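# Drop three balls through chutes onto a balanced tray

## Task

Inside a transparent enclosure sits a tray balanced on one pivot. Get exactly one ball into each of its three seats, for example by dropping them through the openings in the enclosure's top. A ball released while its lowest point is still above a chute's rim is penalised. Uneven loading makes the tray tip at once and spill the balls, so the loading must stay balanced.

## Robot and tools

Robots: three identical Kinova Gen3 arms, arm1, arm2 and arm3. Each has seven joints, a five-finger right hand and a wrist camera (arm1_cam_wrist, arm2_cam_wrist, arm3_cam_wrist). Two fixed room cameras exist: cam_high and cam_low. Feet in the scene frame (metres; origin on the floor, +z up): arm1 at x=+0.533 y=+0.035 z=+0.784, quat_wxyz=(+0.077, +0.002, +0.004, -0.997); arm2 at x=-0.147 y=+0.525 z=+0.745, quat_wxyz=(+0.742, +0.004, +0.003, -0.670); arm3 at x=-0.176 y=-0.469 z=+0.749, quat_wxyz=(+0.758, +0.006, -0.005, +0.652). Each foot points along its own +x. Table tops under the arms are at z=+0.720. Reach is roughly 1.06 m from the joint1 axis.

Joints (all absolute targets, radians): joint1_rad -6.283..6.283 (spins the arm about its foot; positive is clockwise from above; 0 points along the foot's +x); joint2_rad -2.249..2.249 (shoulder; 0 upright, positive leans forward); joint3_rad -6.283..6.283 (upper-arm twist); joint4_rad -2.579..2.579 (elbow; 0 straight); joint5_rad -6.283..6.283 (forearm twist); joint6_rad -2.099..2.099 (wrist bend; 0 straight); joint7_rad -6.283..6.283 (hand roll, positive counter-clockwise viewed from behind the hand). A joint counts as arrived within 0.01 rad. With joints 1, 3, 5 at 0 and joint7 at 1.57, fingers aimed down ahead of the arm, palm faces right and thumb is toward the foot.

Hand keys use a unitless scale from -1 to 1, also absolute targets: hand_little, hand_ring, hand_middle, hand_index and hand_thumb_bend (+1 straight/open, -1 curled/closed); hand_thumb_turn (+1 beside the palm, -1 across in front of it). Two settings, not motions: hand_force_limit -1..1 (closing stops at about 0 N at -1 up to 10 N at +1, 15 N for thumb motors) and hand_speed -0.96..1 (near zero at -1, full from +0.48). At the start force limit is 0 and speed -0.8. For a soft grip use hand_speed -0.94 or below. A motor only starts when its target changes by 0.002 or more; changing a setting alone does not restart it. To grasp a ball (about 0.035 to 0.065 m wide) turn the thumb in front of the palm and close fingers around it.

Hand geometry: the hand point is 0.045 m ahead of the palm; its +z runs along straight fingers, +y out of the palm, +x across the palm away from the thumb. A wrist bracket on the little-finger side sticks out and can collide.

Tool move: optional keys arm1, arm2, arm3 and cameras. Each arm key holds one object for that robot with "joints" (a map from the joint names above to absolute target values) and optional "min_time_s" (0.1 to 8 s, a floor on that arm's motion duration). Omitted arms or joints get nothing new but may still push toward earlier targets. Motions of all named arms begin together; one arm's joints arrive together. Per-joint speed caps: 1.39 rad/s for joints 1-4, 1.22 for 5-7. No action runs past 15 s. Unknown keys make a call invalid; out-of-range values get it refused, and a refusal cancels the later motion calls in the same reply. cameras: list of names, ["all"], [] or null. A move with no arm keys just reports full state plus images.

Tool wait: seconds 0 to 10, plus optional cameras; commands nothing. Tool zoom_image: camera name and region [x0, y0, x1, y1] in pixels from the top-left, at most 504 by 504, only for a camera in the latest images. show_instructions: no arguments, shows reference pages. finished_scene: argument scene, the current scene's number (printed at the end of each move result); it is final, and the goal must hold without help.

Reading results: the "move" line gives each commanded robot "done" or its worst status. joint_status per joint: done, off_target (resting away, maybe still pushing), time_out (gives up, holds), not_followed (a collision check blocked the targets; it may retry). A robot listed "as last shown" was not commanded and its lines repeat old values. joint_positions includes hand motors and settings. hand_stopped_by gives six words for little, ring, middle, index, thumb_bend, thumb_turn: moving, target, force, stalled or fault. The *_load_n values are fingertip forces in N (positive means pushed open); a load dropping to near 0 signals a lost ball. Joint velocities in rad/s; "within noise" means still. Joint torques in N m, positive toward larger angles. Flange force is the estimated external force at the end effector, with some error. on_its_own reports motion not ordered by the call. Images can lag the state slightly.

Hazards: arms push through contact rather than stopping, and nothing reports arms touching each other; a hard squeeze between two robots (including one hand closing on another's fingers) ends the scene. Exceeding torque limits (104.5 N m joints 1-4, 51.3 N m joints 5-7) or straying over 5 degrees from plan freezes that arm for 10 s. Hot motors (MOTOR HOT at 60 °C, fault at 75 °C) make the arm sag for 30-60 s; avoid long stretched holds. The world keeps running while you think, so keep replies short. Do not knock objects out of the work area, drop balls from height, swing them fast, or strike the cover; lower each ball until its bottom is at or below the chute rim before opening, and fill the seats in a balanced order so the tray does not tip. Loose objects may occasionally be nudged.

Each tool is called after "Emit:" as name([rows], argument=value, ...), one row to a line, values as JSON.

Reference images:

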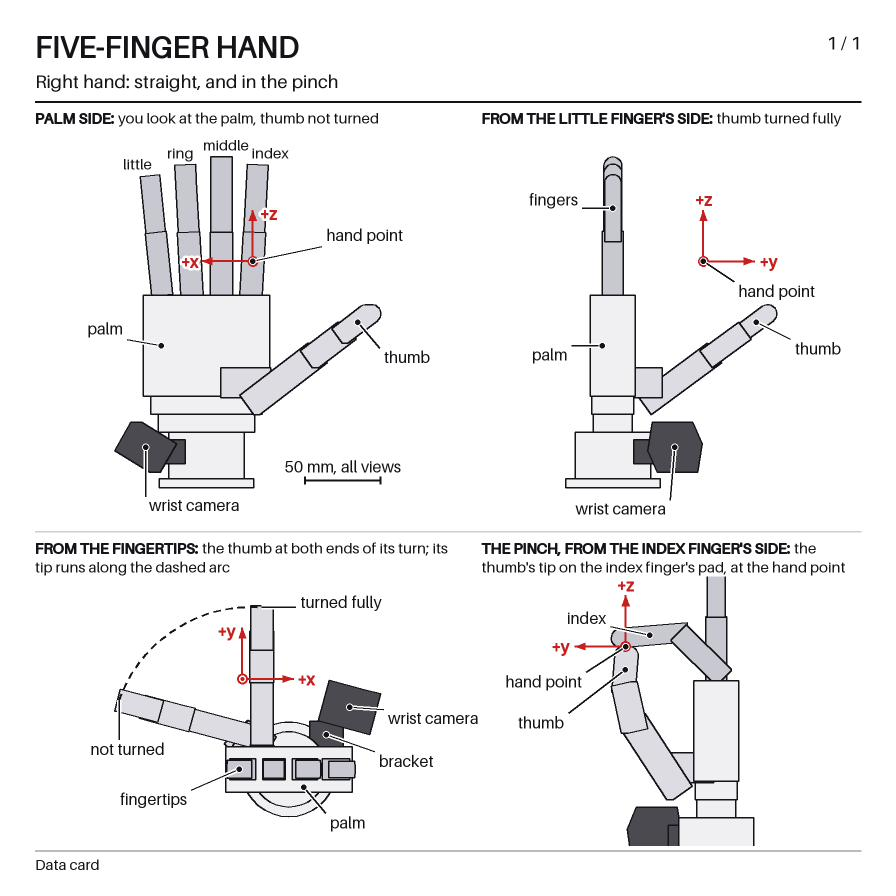

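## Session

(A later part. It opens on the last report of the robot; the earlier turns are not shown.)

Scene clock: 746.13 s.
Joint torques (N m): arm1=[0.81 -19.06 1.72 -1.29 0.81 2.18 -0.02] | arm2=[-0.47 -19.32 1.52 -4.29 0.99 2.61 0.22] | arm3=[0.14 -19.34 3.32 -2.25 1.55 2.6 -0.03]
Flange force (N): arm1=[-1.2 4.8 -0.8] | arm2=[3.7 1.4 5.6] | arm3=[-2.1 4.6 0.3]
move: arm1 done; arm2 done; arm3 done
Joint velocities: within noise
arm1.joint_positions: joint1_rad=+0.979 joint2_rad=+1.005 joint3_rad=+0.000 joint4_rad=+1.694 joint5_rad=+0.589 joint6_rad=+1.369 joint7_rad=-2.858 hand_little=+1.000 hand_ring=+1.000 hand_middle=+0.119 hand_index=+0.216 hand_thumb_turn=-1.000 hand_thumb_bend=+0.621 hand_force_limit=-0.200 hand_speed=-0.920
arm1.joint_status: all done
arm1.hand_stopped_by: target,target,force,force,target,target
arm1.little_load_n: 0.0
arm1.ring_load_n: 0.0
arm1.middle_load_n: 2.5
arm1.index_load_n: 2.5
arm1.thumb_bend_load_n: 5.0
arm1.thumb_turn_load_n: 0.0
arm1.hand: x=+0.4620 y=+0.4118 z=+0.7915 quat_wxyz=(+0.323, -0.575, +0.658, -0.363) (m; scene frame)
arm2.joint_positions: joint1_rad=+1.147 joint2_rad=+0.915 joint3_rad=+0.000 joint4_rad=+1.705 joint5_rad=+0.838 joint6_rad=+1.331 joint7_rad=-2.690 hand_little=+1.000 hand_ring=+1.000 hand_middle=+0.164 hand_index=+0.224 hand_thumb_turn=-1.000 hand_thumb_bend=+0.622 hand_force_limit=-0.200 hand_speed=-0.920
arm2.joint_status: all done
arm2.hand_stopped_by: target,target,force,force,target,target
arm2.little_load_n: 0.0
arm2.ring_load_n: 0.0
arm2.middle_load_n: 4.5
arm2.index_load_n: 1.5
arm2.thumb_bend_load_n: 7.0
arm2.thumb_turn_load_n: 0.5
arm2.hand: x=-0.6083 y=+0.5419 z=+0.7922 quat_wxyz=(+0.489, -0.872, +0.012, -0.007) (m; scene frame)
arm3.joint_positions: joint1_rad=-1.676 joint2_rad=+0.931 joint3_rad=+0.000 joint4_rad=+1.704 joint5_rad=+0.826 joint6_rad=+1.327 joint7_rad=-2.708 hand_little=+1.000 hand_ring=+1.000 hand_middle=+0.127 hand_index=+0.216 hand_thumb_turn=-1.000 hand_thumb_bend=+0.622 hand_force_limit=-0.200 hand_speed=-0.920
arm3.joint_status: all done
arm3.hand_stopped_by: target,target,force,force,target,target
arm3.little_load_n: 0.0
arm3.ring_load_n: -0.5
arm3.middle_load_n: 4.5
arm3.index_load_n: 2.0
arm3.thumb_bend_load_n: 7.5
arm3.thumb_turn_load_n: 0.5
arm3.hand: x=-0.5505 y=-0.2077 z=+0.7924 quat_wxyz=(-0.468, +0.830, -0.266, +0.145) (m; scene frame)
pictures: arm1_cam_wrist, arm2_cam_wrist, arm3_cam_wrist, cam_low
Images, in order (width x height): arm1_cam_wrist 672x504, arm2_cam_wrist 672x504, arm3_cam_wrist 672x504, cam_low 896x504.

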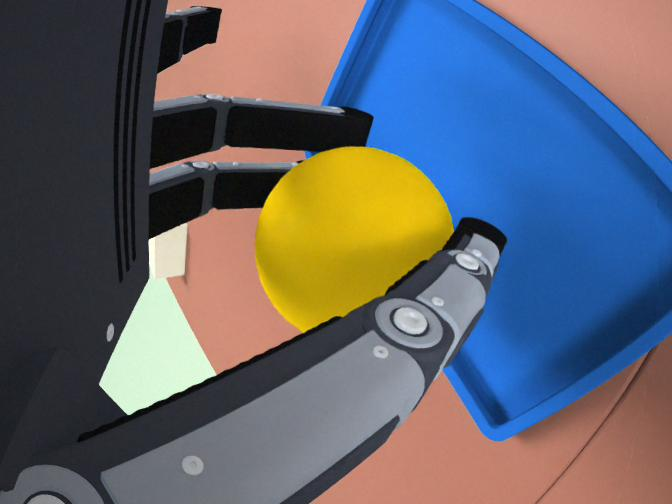

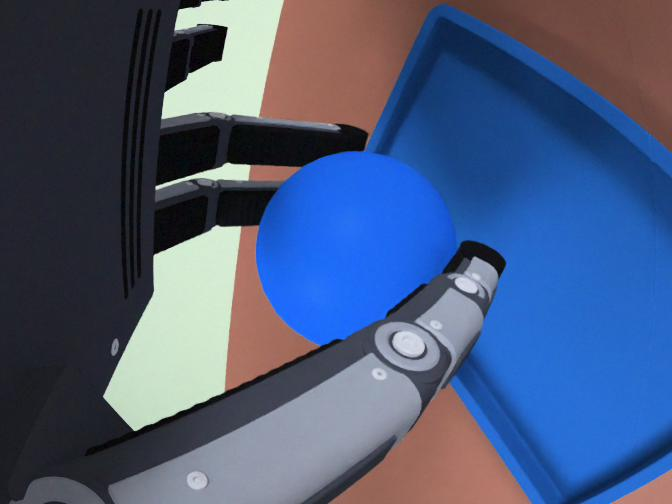

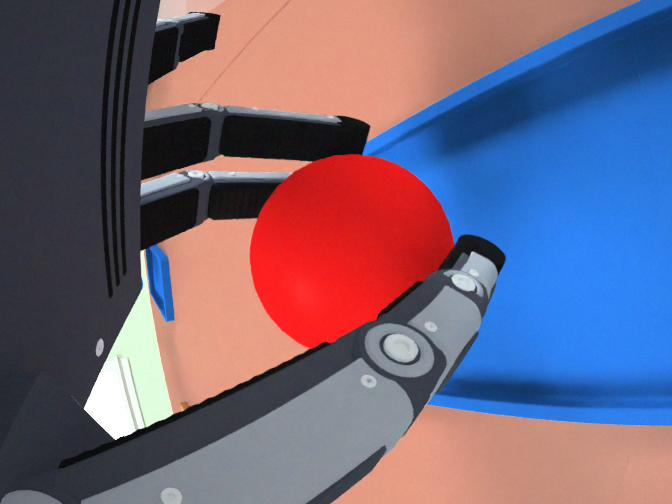

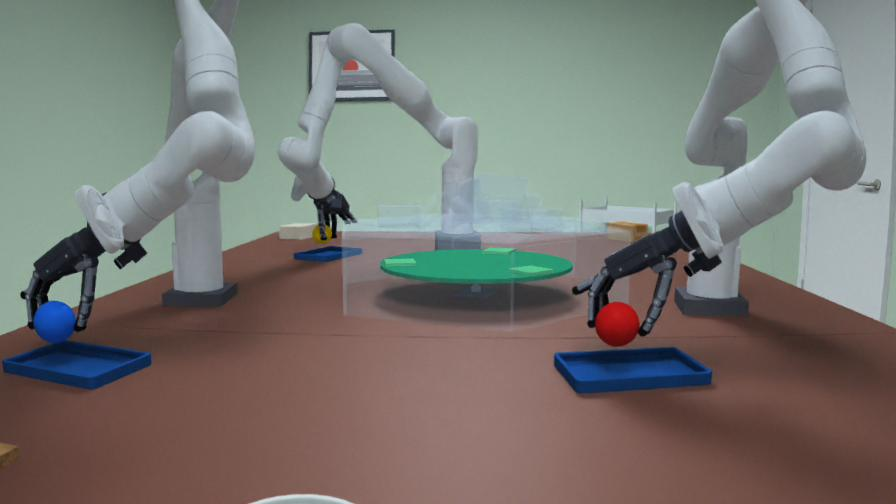

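Emit:
move(arm1={"joints":{"joint2_rad":0.5889,"joint4_rad":1.5994,"joint5_rad":0.592,"joint6_rad":1.7963,"joint7_rad":-2.5752},"min_time_s":4}, arm2={"joints":{"joint2_rad":0.5334,"joint4_rad":1.5364,"joint5_rad":0.8166,"joint6_rad":1.7082,"joint7_rad":-2.2866},"min_time_s":4}, arm3={"joints":{"joint2_rad":0.544,"joint4_rad":1.5504,"joint5_rad":0.8036,"joint6_rad":1.7031,"joint7_rad":-2.3157},"min_time_s":4}, cameras=["cam_low","cam_high"])

Emit:
move(arm1={"joints":{"joint1_rad":-0.5938,"joint2_rad":0.7344,"joint4_rad":1.3864,"joint5_rad":0.6415,"joint6_rad":1.8247,"joint7_rad":-2.4958},"min_time_s":5}, arm2={"joints":{"joint1_rad":-0.6535,"joint2_rad":0.5585,"joint4_rad":1.5682,"joint5_rad":0.673,"joint6_rad":1.7954,"joint7_rad":-2.4672},"min_time_s":5}, arm3={"joints":{"joint1_rad":-0.6041,"joint2_rad":0.5688,"joint4_rad":1.5795,"joint5_rad":0.4658,"joint6_rad":1.9026,"joint7_rad":-2.6819},"min_time_s":5}, cameras=["all"])

Scene clock: 812.40 s.
Joint torques (N m): arm1=[0.82 -16.48 1.05 -4.59 1.47 1.9 0.01] | arm2=[-0.45 -17.01 0.83 -7.55 1.87 1.96 0.22] | arm3=[0.1 -16.92 2.69 -5.4 2.32 1.96 -0.01]
Flange force (N): arm1=[-1.1 3.3 -2.0] | arm2=[2.7 3.2 5.8] | arm3=[-2.8 3.3 -0.5]
move: arm1 done; arm2 done; arm3 done
Joint velocities: within noise
arm1.joint_positions: joint1_rad=+0.979 joint2_rad=+0.589 joint3_rad=+0.000 joint4_rad=+1.599 joint5_rad=+0.592 joint6_rad=+1.796 joint7_rad=-2.575 hand_little=+1.000 hand_ring=+1.000 hand_middle=+0.119 hand_index=+0.216 hand_thumb_turn=-1.000 hand_thumb_bend=+0.621 hand_force_limit=-0.200 hand_speed=-0.920
arm1.joint_status: all done
arm1.hand_stopped_by: target,target,force,force,target,target
arm1.little_load_n: 0.0
arm1.ring_load_n: 0.0
arm1.middle_load_n: 2.5
arm1.index_load_n: 2.5
arm1.thumb_bend_load_n: 5.0
arm1.thumb_turn_load_n: 0.0
arm1.hand: x=+0.4611 y=+0.4100 z=+1.0180 quat_wxyz=(+0.323, -0.575, +0.658, -0.363) (m; scene frame)
arm2.joint_positions: joint1_rad=+1.147 joint2_rad=+0.533 joint3_rad=+0.000 joint4_rad=+1.536 joint5_rad=+0.817 joint6_rad=+1.708 joint7_rad=-2.287 hand_little=+1.000 hand_ring=+1.000 hand_middle=+0.164 hand_index=+0.224 hand_thumb_turn=-1.000 hand_thumb_bend=+0.622 hand_force_limit=-0.200 hand_speed=-0.920
arm2.joint_status: all done
arm2.hand_stopped_by: target,target,force,force,target,target
arm2.little_load_n: 0.0
arm2.ring_load_n: -0.5
arm2.middle_load_n: 4.5
arm2.index_load_n: 1.5
arm2.thumb_bend_load_n: 7.0
arm2.thumb_turn_load_n: 0.5
arm2.hand: x=-0.6084 y=+0.5398 z=+1.0202 quat_wxyz=(+0.489, -0.872, +0.012, -0.007) (m; scene frame)
arm3.joint_positions: joint1_rad=-1.676 joint2_rad=+0.544 joint3_rad=+0.000 joint4_rad=+1.550 joint5_rad=+0.804 joint6_rad=+1.703 joint7_rad=-2.316 hand_little=+1.000 hand_ring=+1.000 hand_middle=+0.127 hand_index=+0.216 hand_thumb_turn=-1.000 hand_thumb_bend=+0.622 hand_force_limit=-0.200 hand_speed=-0.920
arm3.joint_status: all done
arm3.hand_stopped_by: target,target,force,force,target,target
arm3.little_load_n: 0.0
arm3.ring_load_n: 0.0
arm3.middle_load_n: 4.0
arm3.index_load_n: 2.0
arm3.thumb_bend_load_n: 7.5
arm3.thumb_turn_load_n: 0.5
arm3.hand: x=-0.5504 y=-0.2112 z=+1.0189 quat_wxyz=(-0.468, +0.830, -0.266, +0.145) (m; scene frame)
pictures: cam_high, cam_low
Images, in order (width x height): cam_high 896x504, cam_low 896x504.

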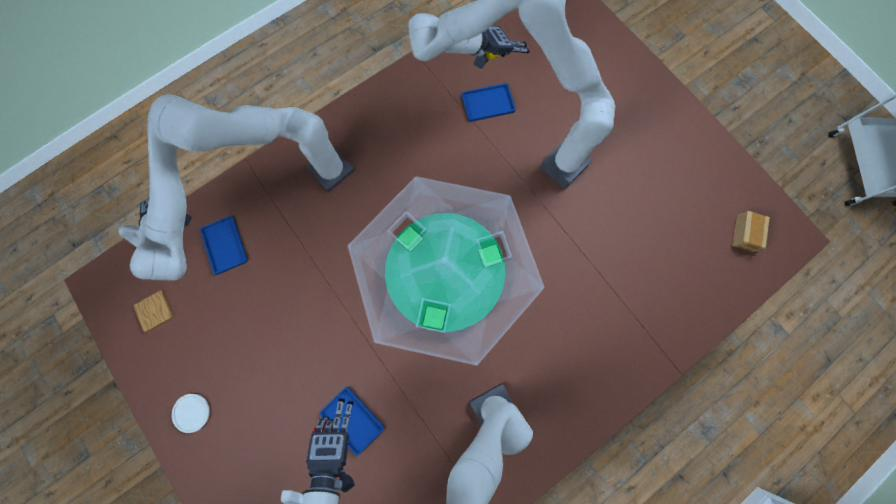

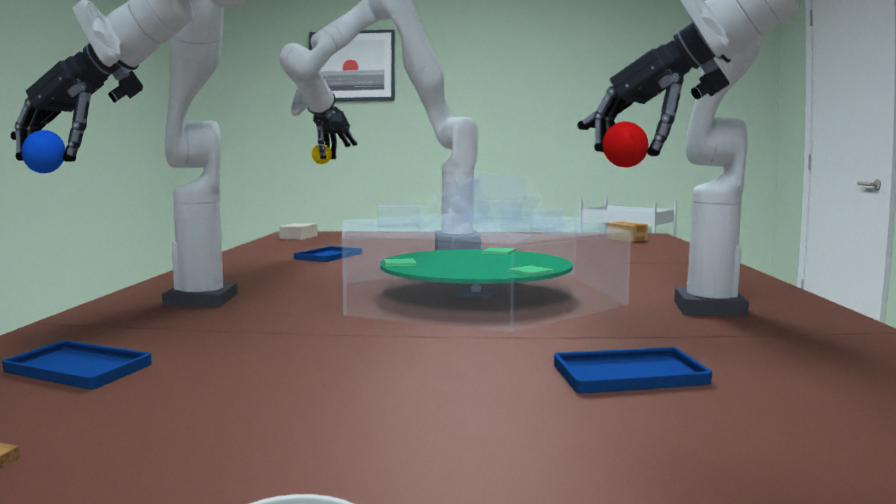

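Scene clock: 818.93 s.
Joint torques (N m): arm1=[0.79 -19.44 1.31 -4.96 1.61 1.81 -0.01] | arm2=[-0.76 -16.74 0.55 -6.86 1.46 2.34 0.22] | arm3=[-0.11 -16.04 2.17 -4.33 1.64 2.55 -0.03]
Flange force (N): arm1=[-1.9 3.7 -2.2] | arm2=[2.0 2.8 6.4] | arm3=[-1.1 4.1 -1.2]
move: arm1 done; arm2 done; arm3 done
Joint velocities: within noise
arm1.joint_positions: joint1_rad=-0.594 joint2_rad=+0.734 joint3_rad=+0.000 joint4_rad=+1.386 joint5_rad=+0.642 joint6_rad=+1.825 joint7_rad=-2.496 hand_little=+1.000 hand_ring=+1.000 hand_middle=+0.119 hand_index=+0.216 hand_thumb_turn=-1.000 hand_thumb_bend=+0.621 hand_force_limit=-0.200 hand_speed=-0.920
arm1.joint_status: all done
arm1.hand_stopped_by: target,target,force,force,target,target
arm1.little_load_n: 0.0
arm1.ring_load_n: 0.0
arm1.middle_load_n: 2.5
arm1.index_load_n: 2.5
arm1.thumb_bend_load_n: 5.0
arm1.thumb_turn_load_n: 0.0
arm1.hand: x=+0.0986 y=-0.0793 z=+0.9930 quat_wxyz=(+0.488, -0.872, +0.030, -0.019) (m; scene frame)
arm2.joint_positions: joint1_rad=-0.653 joint2_rad=+0.559 joint3_rad=+0.000 joint4_rad=+1.568 joint5_rad=+0.673 joint6_rad=+1.795 joint7_rad=-2.467 hand_little=+1.000 hand_ring=+1.000 hand_middle=+0.164 hand_index=+0.224 hand_thumb_turn=-1.000 hand_thumb_bend=+0.622 hand_force_limit=-0.200 hand_speed=-0.920
arm2.joint_status: all done
arm2.hand_stopped_by: target,target,force,force,target,target
arm2.little_load_n: 0.0
arm2.ring_load_n: 0.0
arm2.middle_load_n: 4.5
arm2.index_load_n: 1.0
arm2.thumb_bend_load_n: 7.0
arm2.thumb_turn_load_n: 1.0
arm2.hand: x=-0.0716 y=+0.1217 z=+0.9957 quat_wxyz=(+0.348, -0.622, -0.615, +0.337) (m; scene frame)
arm3.joint_positions: joint1_rad=-0.604 joint2_rad=+0.569 joint3_rad=+0.000 joint4_rad=+1.580 joint5_rad=+0.466 joint6_rad=+1.903 joint7_rad=-2.682 hand_little=+1.000 hand_ring=+1.000 hand_middle=+0.127 hand_index=+0.216 hand_thumb_turn=-1.000 hand_thumb_bend=+0.622 hand_force_limit=-0.200 hand_speed=-0.920
arm3.joint_status: all done
arm3.hand_stopped_by: target,target,force,force,target,target
arm3.little_load_n: 0.0
arm3.ring_load_n: 0.0
arm3.middle_load_n: 4.0
arm3.index_load_n: 2.0
arm3.thumb_bend_load_n: 7.5
arm3.thumb_turn_load_n: 1.0
arm3.hand: x=-0.1514 y=-0.1303 z=+1.0002 quat_wxyz=(-0.231, +0.409, -0.775, +0.422) (m; scene frame)
pictures: arm1_cam_wrist, arm2_cam_wrist, arm3_cam_wrist, cam_high, cam_low
led back after a hold (arm2 arm): the arm was led back toward your command in small steps, so it may still be short of it.
joint command not followed: on one or more control steps a check withheld the commanded joint targets of the arm2 arm, and it was not sent them on those steps.
cause: the commanded joint targets, or the way to them, would bring a part of the robot too close to another arm (a part of this arm and the arm1 arm's hand, 22 mm apart when this arm was first held).
Images, in order (width x height): arm1_cam_wrist 672x504, arm2_cam_wrist 672x504, arm3_cam_wrist 672x504, cam_high 896x504, cam_low 896x504.

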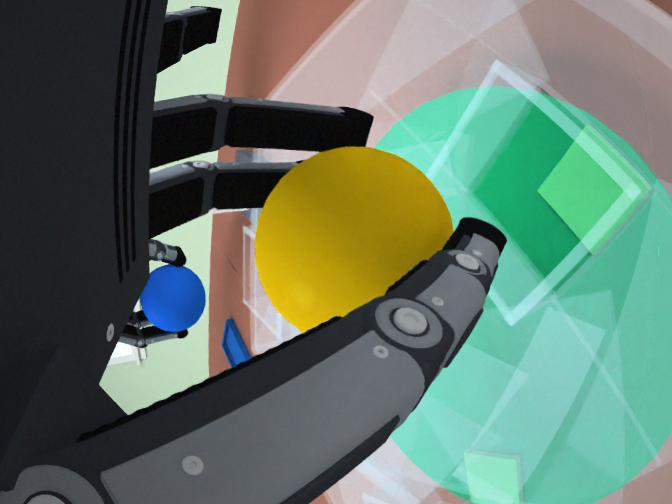

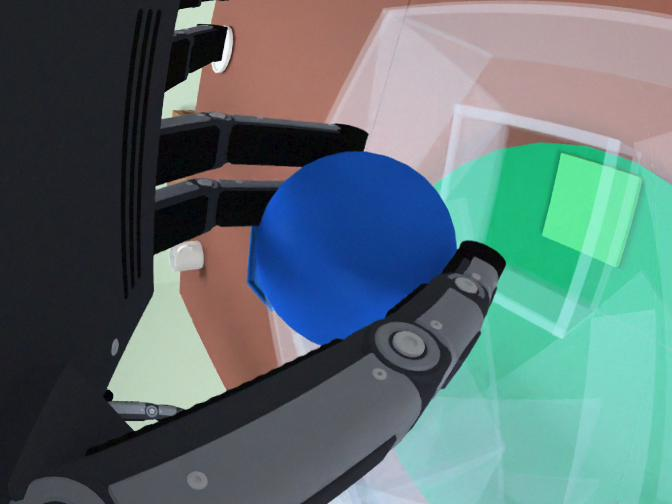

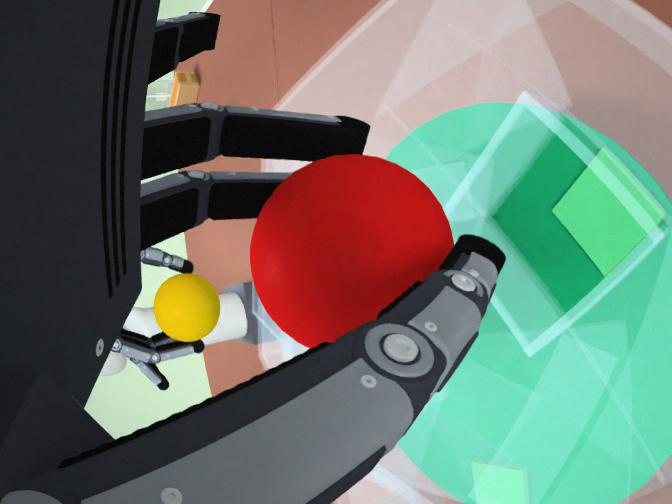

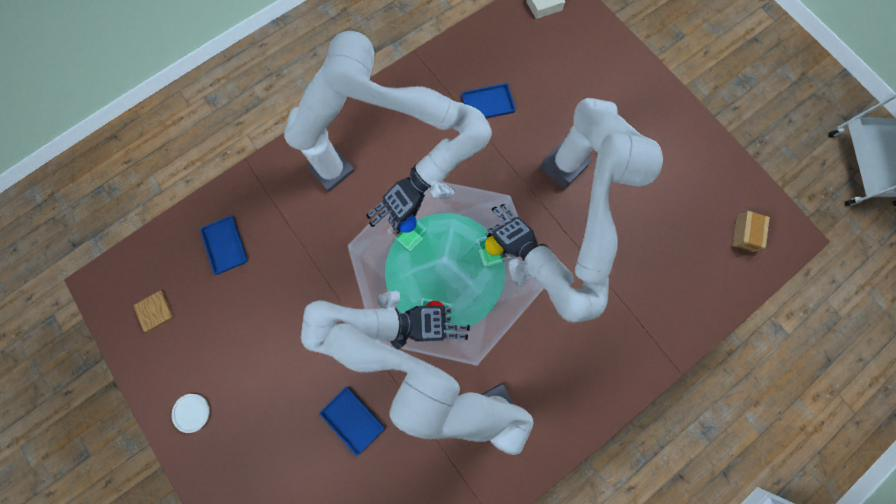

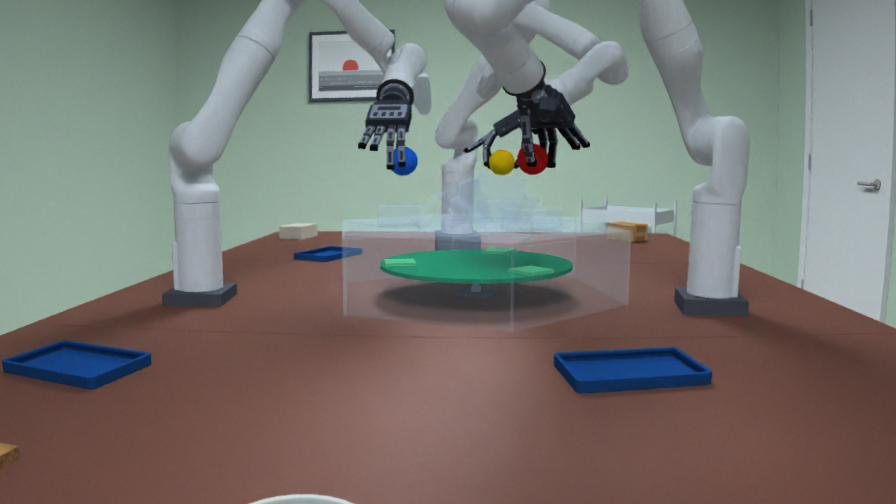

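Emit:
zoom_image(camera="arm2_cam_wrist", region=[400, 60, 672, 360])

Emit:
zoom_image(camera="arm3_cam_wrist", region=[400, 60, 672, 400])

Emit:
zoom_image(camera="arm1_cam_wrist", region=[400, 30, 672, 370])

Emit:
zoom_image(camera="cam_high", region=[340, 160, 560, 370])

Emit:
zoom_image(camera="cam_low", region=[340, 80, 640, 320])

Scaled by 1.680 from the camera's 672x504 image, which has a finer 960x720 frame.

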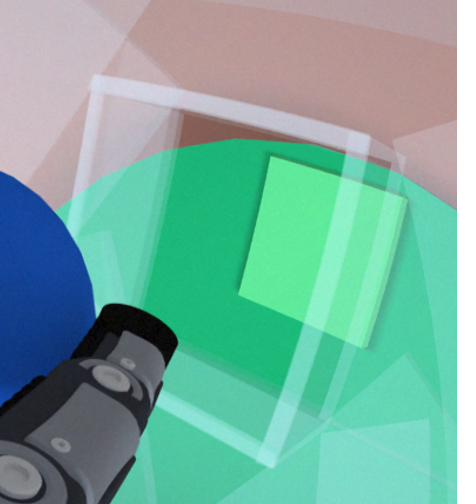

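Scaled by 1.482 from the camera's 672x504 image, which has a finer 960x720 frame.

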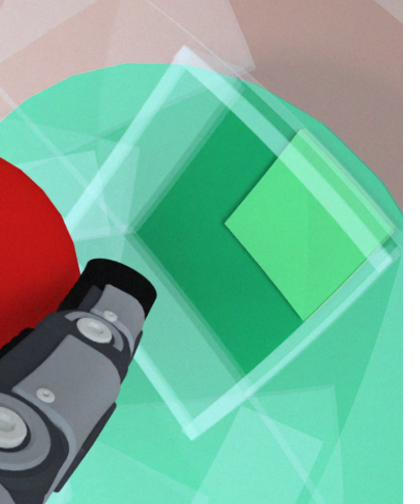

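Scaled by 1.482 from the camera's 672x504 image, which has a finer 960x720 frame.

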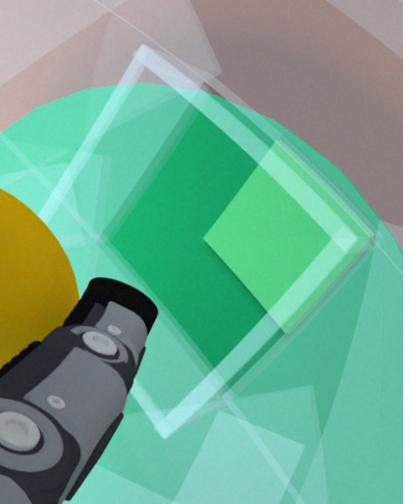

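Scaled by 2.291 from the camera's 896x504 image, which has a finer 1280x720 frame.

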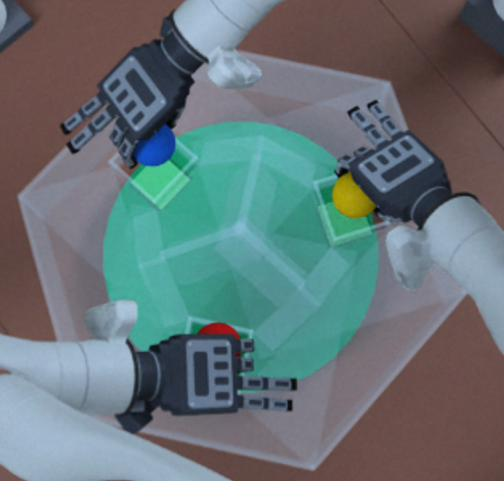

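Scaled by 1.680 from the camera's 896x504 image, which has a finer 1280x720 frame.

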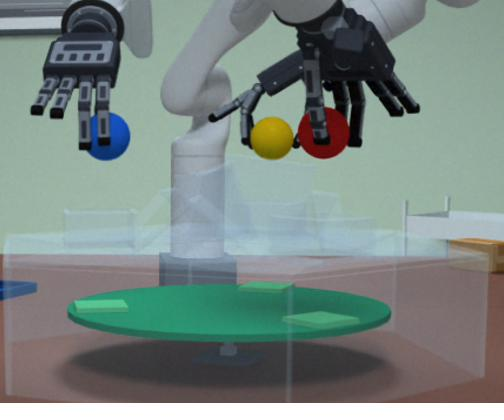

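Emit:
zoom_image(camera="cam_low", region=[360, 130, 460, 250])

Emit:
zoom_image(camera="cam_low", region=[460, 130, 600, 250])

Scaled by 4.200 from the camera's 896x504 image, which has a finer 1280x720 frame.

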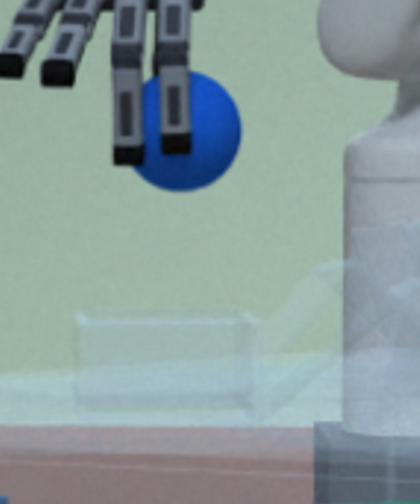

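Scaled by 3.600 from the camera's 896x504 image, which has a finer 1280x720 frame.

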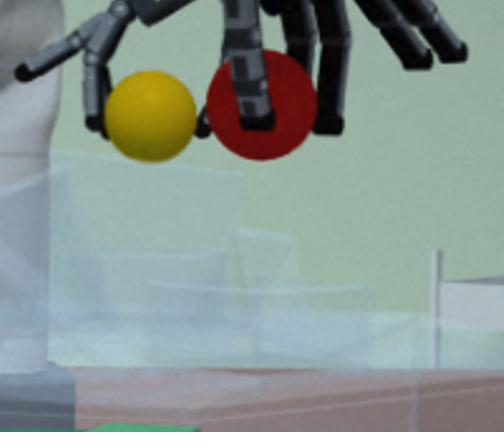

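Emit:
move(arm1={"joints":{"joint1_rad":-0.5681,"joint2_rad":0.8079,"joint4_rad":1.4358,"joint5_rad":0.5898,"joint6_rad":1.748,"joint7_rad":-2.6032},"min_time_s":2.5}, arm2={"joints":{"joint1_rad":-0.6315,"joint2_rad":0.6369,"joint4_rad":1.6374,"joint5_rad":0.6472,"joint6_rad":1.6863,"joint7_rad":-2.5686},"min_time_s":2.5}, arm3={"joints":{"joint1_rad":-0.6191,"joint2_rad":0.6557,"joint4_rad":1.6491,"joint5_rad":0.4431,"joint6_rad":1.7636,"joint7_rad":-2.7567},"min_time_s":2.5}, cameras=["all"])

Emit:
zoom_image(camera="cam_low", region=[360, 140, 460, 260])

Emit:
zoom_image(camera="cam_low", region=[460, 140, 600, 260])

Emit:
zoom_image(camera="cam_high", region=[370, 190, 530, 340])

Scene clock: 922.57 s.
Joint torques (N m): arm1=[0.81 -19.77 1.46 -4.26 1.41 1.93 0] | arm2=[-0.71 -17.3 0.73 -6.07 1.34 2.49 0.18] | arm3=[-0.03 -16.75 2.28 -3.61 1.43 2.61 -0.04]
Flange force (N): arm1=[-1.6 4.1 -2.1] | arm2=[2.1 2.5 6.2] | arm3=[-1.0 4.5 -0.8]
move: arm1 done; arm2 done; arm3 done
Joint velocities: within noise
arm1.joint_positions: joint1_rad=-0.568 joint2_rad=+0.808 joint3_rad=+0.000 joint4_rad=+1.436 joint5_rad=+0.590 joint6_rad=+1.748 joint7_rad=-2.603 hand_little=+1.000 hand_ring=+1.000 hand_middle=+0.119 hand_index=+0.216 hand_thumb_turn=-1.000 hand_thumb_bend=+0.621 hand_force_limit=-0.200 hand_speed=-0.920
arm1.joint_status: all done
arm1.hand_stopped_by: target,target,force,force,target,target
arm1.little_load_n: 0.0
arm1.ring_load_n: 0.0
arm1.middle_load_n: 2.5
arm1.index_load_n: 2.5
arm1.thumb_bend_load_n: 5.0
arm1.thumb_turn_load_n: 0.0
arm1.hand: x=+0.1082 y=-0.0677 z=+0.9399 quat_wxyz=(+0.487, -0.870, +0.064, -0.037) (m; scene frame)
arm2.joint_positions: joint1_rad=-0.631 joint2_rad=+0.637 joint3_rad=+0.000 joint4_rad=+1.637 joint5_rad=+0.647 joint6_rad=+1.686 joint7_rad=-2.569 hand_little=+1.000 hand_ring=+1.000 hand_middle=+0.164 hand_index=+0.224 hand_thumb_turn=-1.000 hand_thumb_bend=+0.622 hand_force_limit=-0.200 hand_speed=-0.920
arm2.joint_status: all done
arm2.hand_stopped_by: target,target,force,force,target,target
arm2.little_load_n: 0.0
arm2.ring_load_n: 0.0
arm2.middle_load_n: 4.5
arm2.index_load_n: 1.5
arm2.thumb_bend_load_n: 7.0
arm2.thumb_turn_load_n: 1.0
arm2.hand: x=-0.0807 y=+0.1242 z=+0.9397 quat_wxyz=(+0.355, -0.633, -0.603, +0.330) (m; scene frame)
arm3.joint_positions: joint1_rad=-0.619 joint2_rad=+0.656 joint3_rad=+0.000 joint4_rad=+1.649 joint5_rad=+0.443 joint6_rad=+1.764 joint7_rad=-2.757 hand_little=+1.000 hand_ring=+1.000 hand_middle=+0.127 hand_index=+0.216 hand_thumb_turn=-1.000 hand_thumb_bend=+0.622 hand_force_limit=-0.200 hand_speed=-0.920
arm3.joint_status: all done
arm3.hand_stopped_by: target,target,force,force,target,target
arm3.little_load_n: 0.0
arm3.ring_load_n: 0.0
arm3.middle_load_n: 4.0
arm3.index_load_n: 2.0
arm3.thumb_bend_load_n: 7.5
arm3.thumb_turn_load_n: 0.5
arm3.hand: x=-0.1571 y=-0.1302 z=+0.9402 quat_wxyz=(-0.233, +0.413, -0.773, +0.421) (m; scene frame)
pictures: arm1_cam_wrist, arm2_cam_wrist, arm3_cam_wrist, cam_high, cam_low
Images, in order (width x height): arm1_cam_wrist 672x504, arm2_cam_wrist 672x504, arm3_cam_wrist 672x504, cam_high 896x504, cam_low 896x504.

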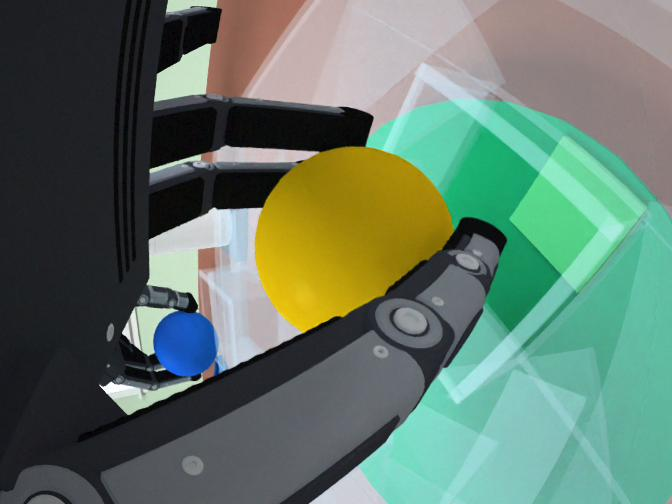

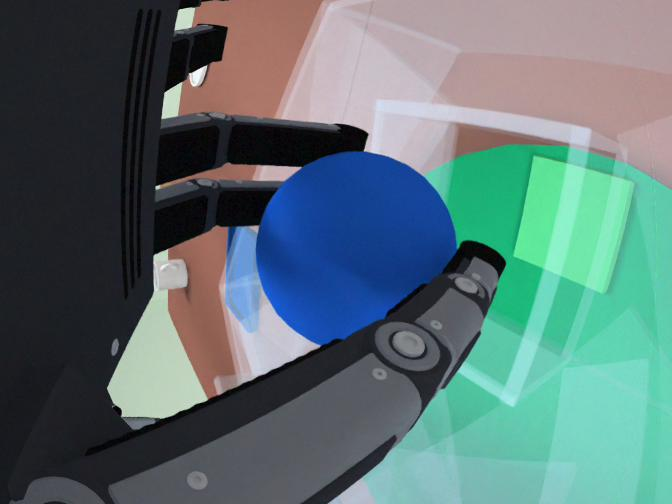

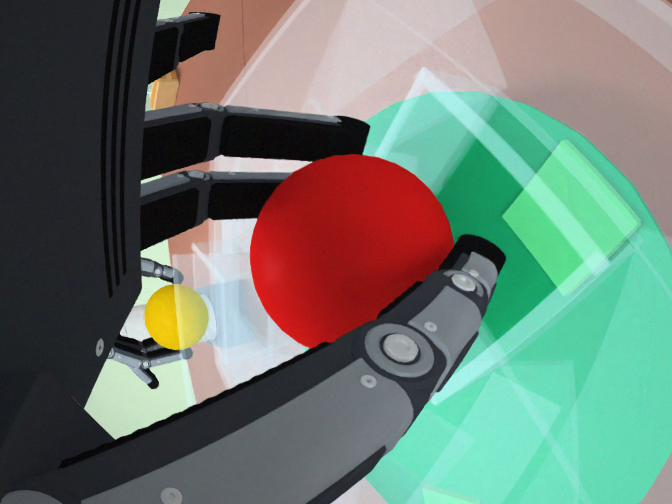

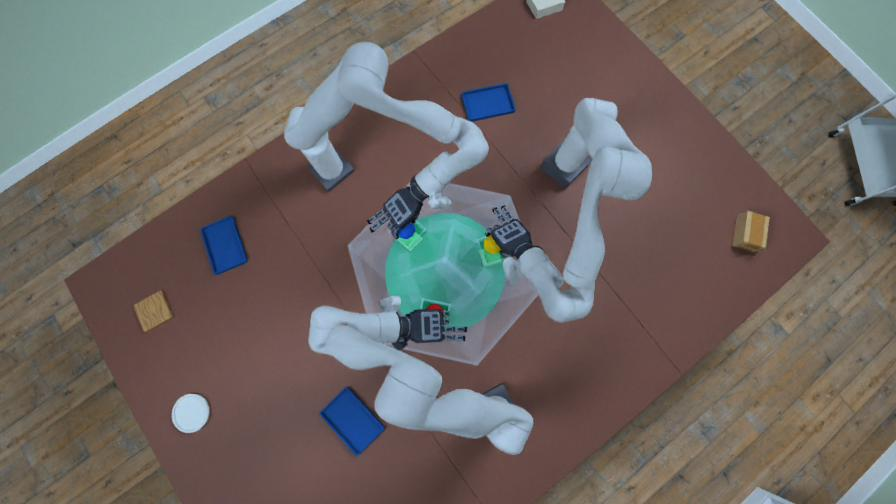

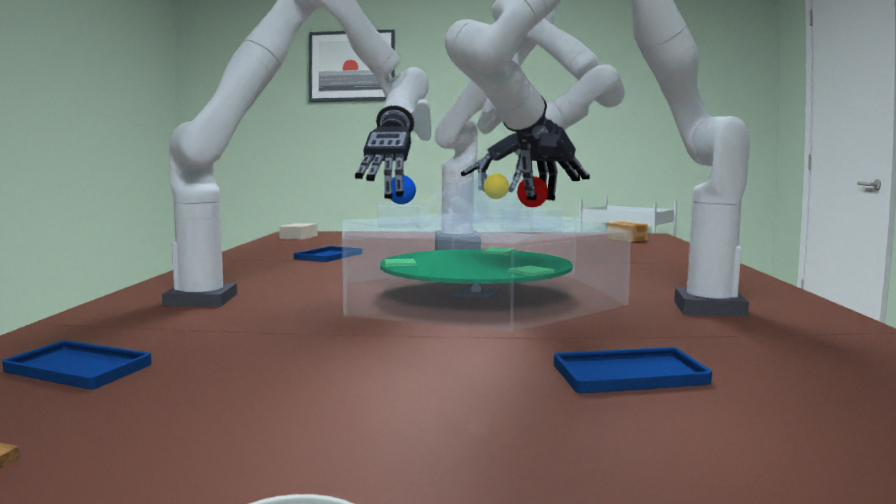

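Scaled by 4.200 from the camera's 896x504 image, which has a finer 1280x720 frame.

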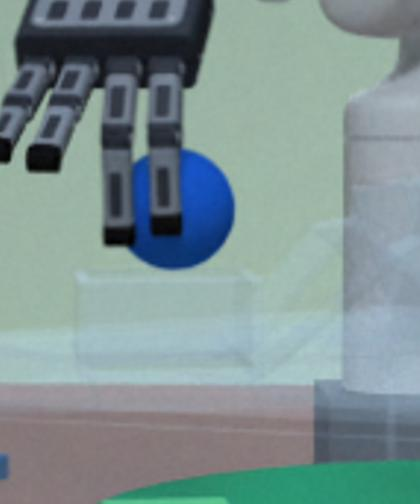

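Scaled by 3.600 from the camera's 896x504 image, which has a finer 1280x720 frame.

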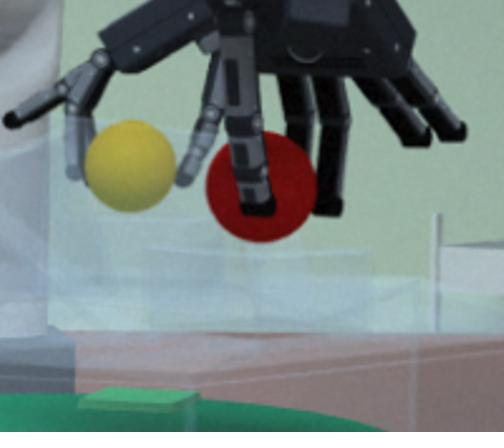

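Scaled by 3.150 from the camera's 896x504 image, which has a finer 1280x720 frame.

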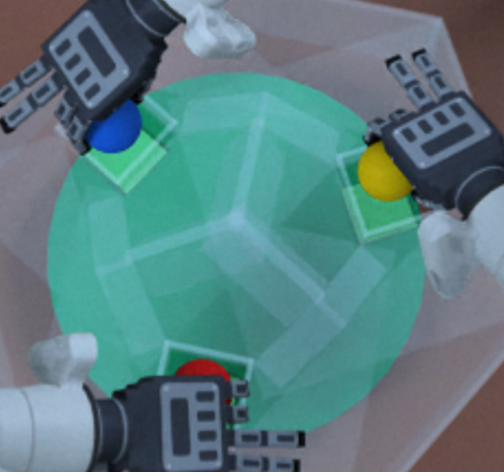

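Emit:
move(arm1={"joints":{"joint1_rad":-0.5863,"joint2_rad":0.8292,"joint4_rad":1.445,"joint5_rad":0.5812,"joint6_rad":1.726,"joint7_rad":-2.6252},"min_time_s":2}, arm2={"joints":{"joint1_rad":-0.6418,"joint2_rad":0.6592,"joint4_rad":1.6511,"joint5_rad":0.6374,"joint6_rad":1.6619,"joint7_rad":-2.5965},"min_time_s":2}, arm3={"joints":{"joint1_rad":-0.6299,"joint2_rad":0.6788,"joint4_rad":1.6613,"joint5_rad":0.4371,"joint6_rad":1.733,"joint7_rad":-2.7747},"min_time_s":2}, cameras=["all"])

Emit:
zoom_image(camera="cam_low", region=[360, 150, 460, 270])

Emit:
zoom_image(camera="cam_low", region=[460, 150, 600, 270])

Emit:
zoom_image(camera="cam_high", region=[370, 190, 530, 340])

Scene clock: 956.63 s.
Joint torques (N m): arm1=[0.77 -19.87 1.44 -4.03 1.36 1.98 0] | arm2=[-0.64 -17.41 0.69 -5.84 1.27 2.5 0.24] | arm3=[-0.05 -16.9 2.33 -3.38 1.43 2.66 0]
Flange force (N): arm1=[-1.7 4.2 -2.0] | arm2=[2.2 2.5 6.1] | arm3=[-0.8 4.7 -0.7]
move: arm1 done; arm2 done; arm3 done
Joint velocities: within noise
arm1.joint_positions: joint1_rad=-0.586 joint2_rad=+0.829 joint3_rad=+0.000 joint4_rad=+1.445 joint5_rad=+0.581 joint6_rad=+1.726 joint7_rad=-2.625 hand_little=+1.000 hand_ring=+1.000 hand_middle=+0.119 hand_index=+0.216 hand_thumb_turn=-1.000 hand_thumb_bend=+0.621 hand_force_limit=-0.200 hand_speed=-0.920
arm1.joint_status: all done
arm1.hand_stopped_by: target,target,force,force,target,target
arm1.little_load_n: 0.0
arm1.ring_load_n: 0.0
arm1.middle_load_n: 2.5
arm1.index_load_n: 3.0
arm1.thumb_bend_load_n: 5.0
arm1.thumb_turn_load_n: 0.0
arm1.hand: x=+0.1120 y=-0.0753 z=+0.9260 quat_wxyz=(+0.487, -0.871, +0.059, -0.034) (m; scene frame)
arm2.joint_positions: joint1_rad=-0.642 joint2_rad=+0.659 joint3_rad=+0.000 joint4_rad=+1.651 joint5_rad=+0.637 joint6_rad=+1.662 joint7_rad=-2.596 hand_little=+1.000 hand_ring=+1.000 hand_middle=+0.164 hand_index=+0.224 hand_thumb_turn=-1.000 hand_thumb_bend=+0.622 hand_force_limit=-0.200 hand_speed=-0.920
arm2.joint_status: all done
arm2.hand_stopped_by: target,target,force,force,target,target
arm2.little_load_n: 0.0
arm2.ring_load_n: 0.0
arm2.middle_load_n: 4.5
arm2.index_load_n: 1.5
arm2.thumb_bend_load_n: 7.0
arm2.thumb_turn_load_n: 0.5
arm2.hand: x=-0.0767 y=+0.1276 z=+0.9255 quat_wxyz=(+0.355, -0.633, -0.603, +0.330) (m; scene frame)
arm3.joint_positions: joint1_rad=-0.630 joint2_rad=+0.679 joint3_rad=+0.000 joint4_rad=+1.661 joint5_rad=+0.437 joint6_rad=+1.733 joint7_rad=-2.775 hand_little=+1.000 hand_ring=+1.000 hand_middle=+0.127 hand_index=+0.216 hand_thumb_turn=-1.000 hand_thumb_bend=+0.622 hand_force_limit=-0.200 hand_speed=-0.920
arm3.joint_status: all done
arm3.hand_stopped_by: target,target,force,force,target,target
arm3.little_load_n: 0.0
arm3.ring_load_n: 0.0
arm3.middle_load_n: 4.0
arm3.index_load_n: 2.0
arm3.thumb_bend_load_n: 7.5
arm3.thumb_turn_load_n: 0.5
arm3.hand: x=-0.1613 y=-0.1307 z=+0.9261 quat_wxyz=(-0.235, +0.416, -0.772, +0.420) (m; scene frame)
pictures: arm1_cam_wrist, arm2_cam_wrist, arm3_cam_wrist, cam_high, cam_low
Images, in order (width x height): arm1_cam_wrist 672x504, arm2_cam_wrist 672x504, arm3_cam_wrist 672x504, cam_high 896x504, cam_low 896x504.

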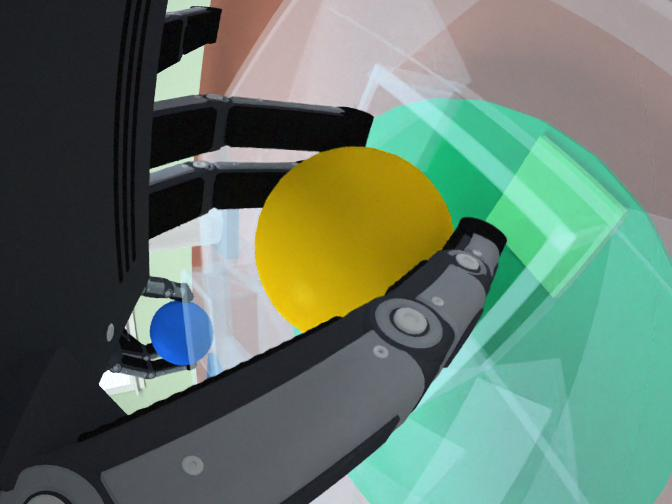

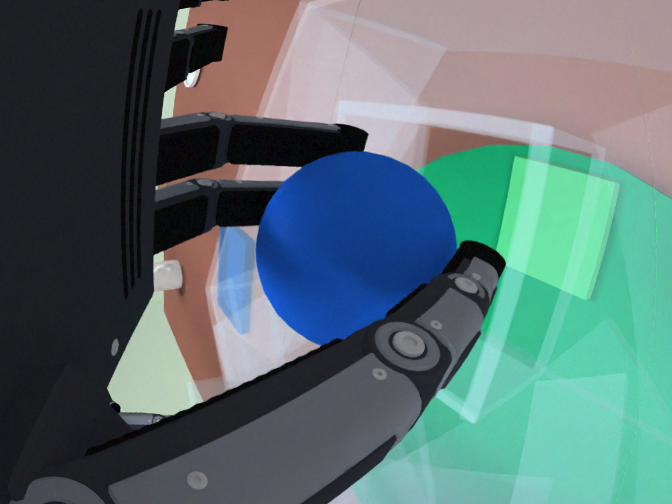

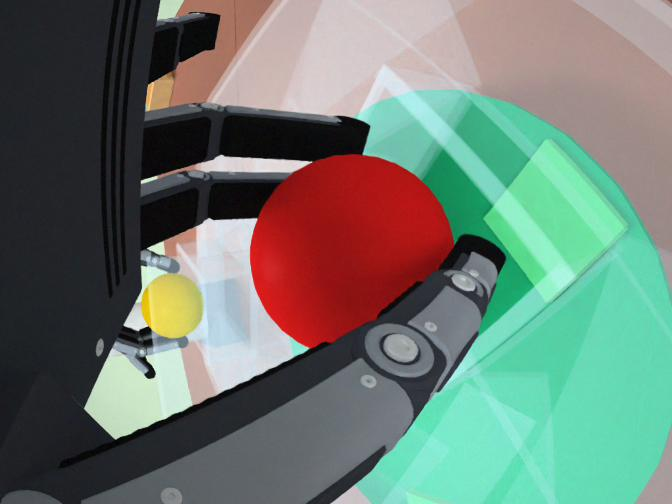

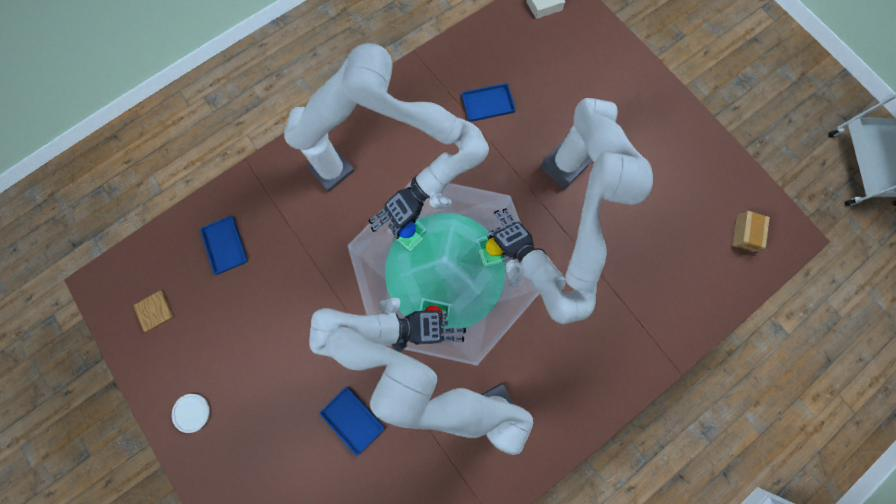

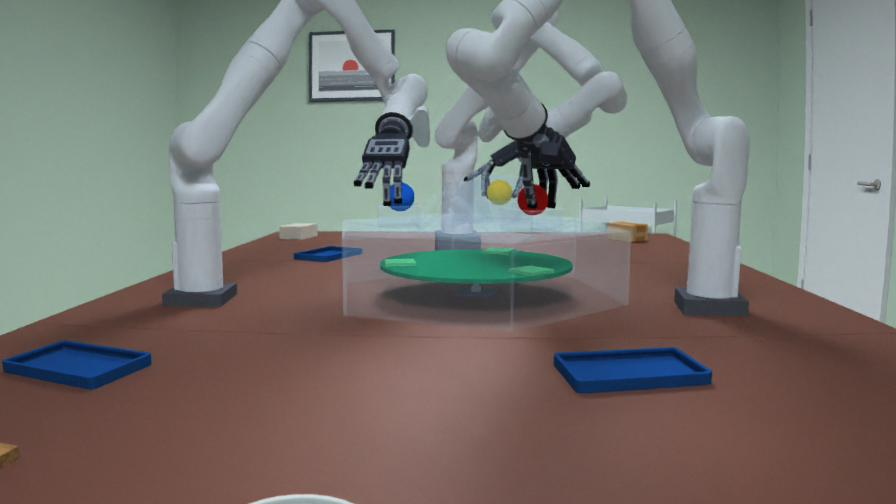

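Scaled by 4.200 from the camera's 896x504 image, which has a finer 1280x720 frame.

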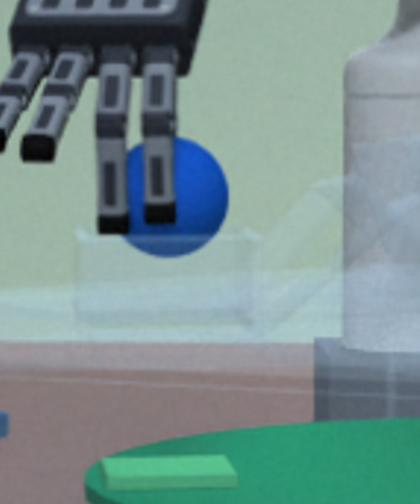

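Scaled by 3.600 from the camera's 896x504 image, which has a finer 1280x720 frame.

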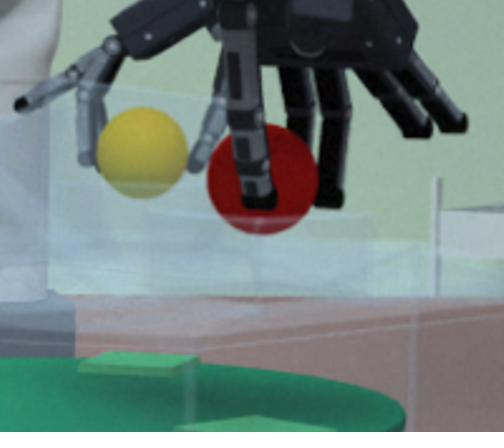

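Scaled by 3.150 from the camera's 896x504 image, which has a finer 1280x720 frame.

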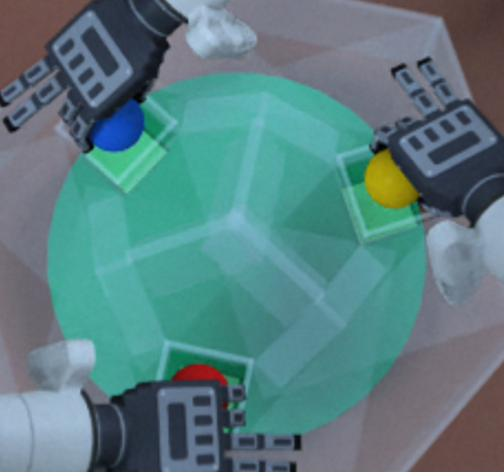

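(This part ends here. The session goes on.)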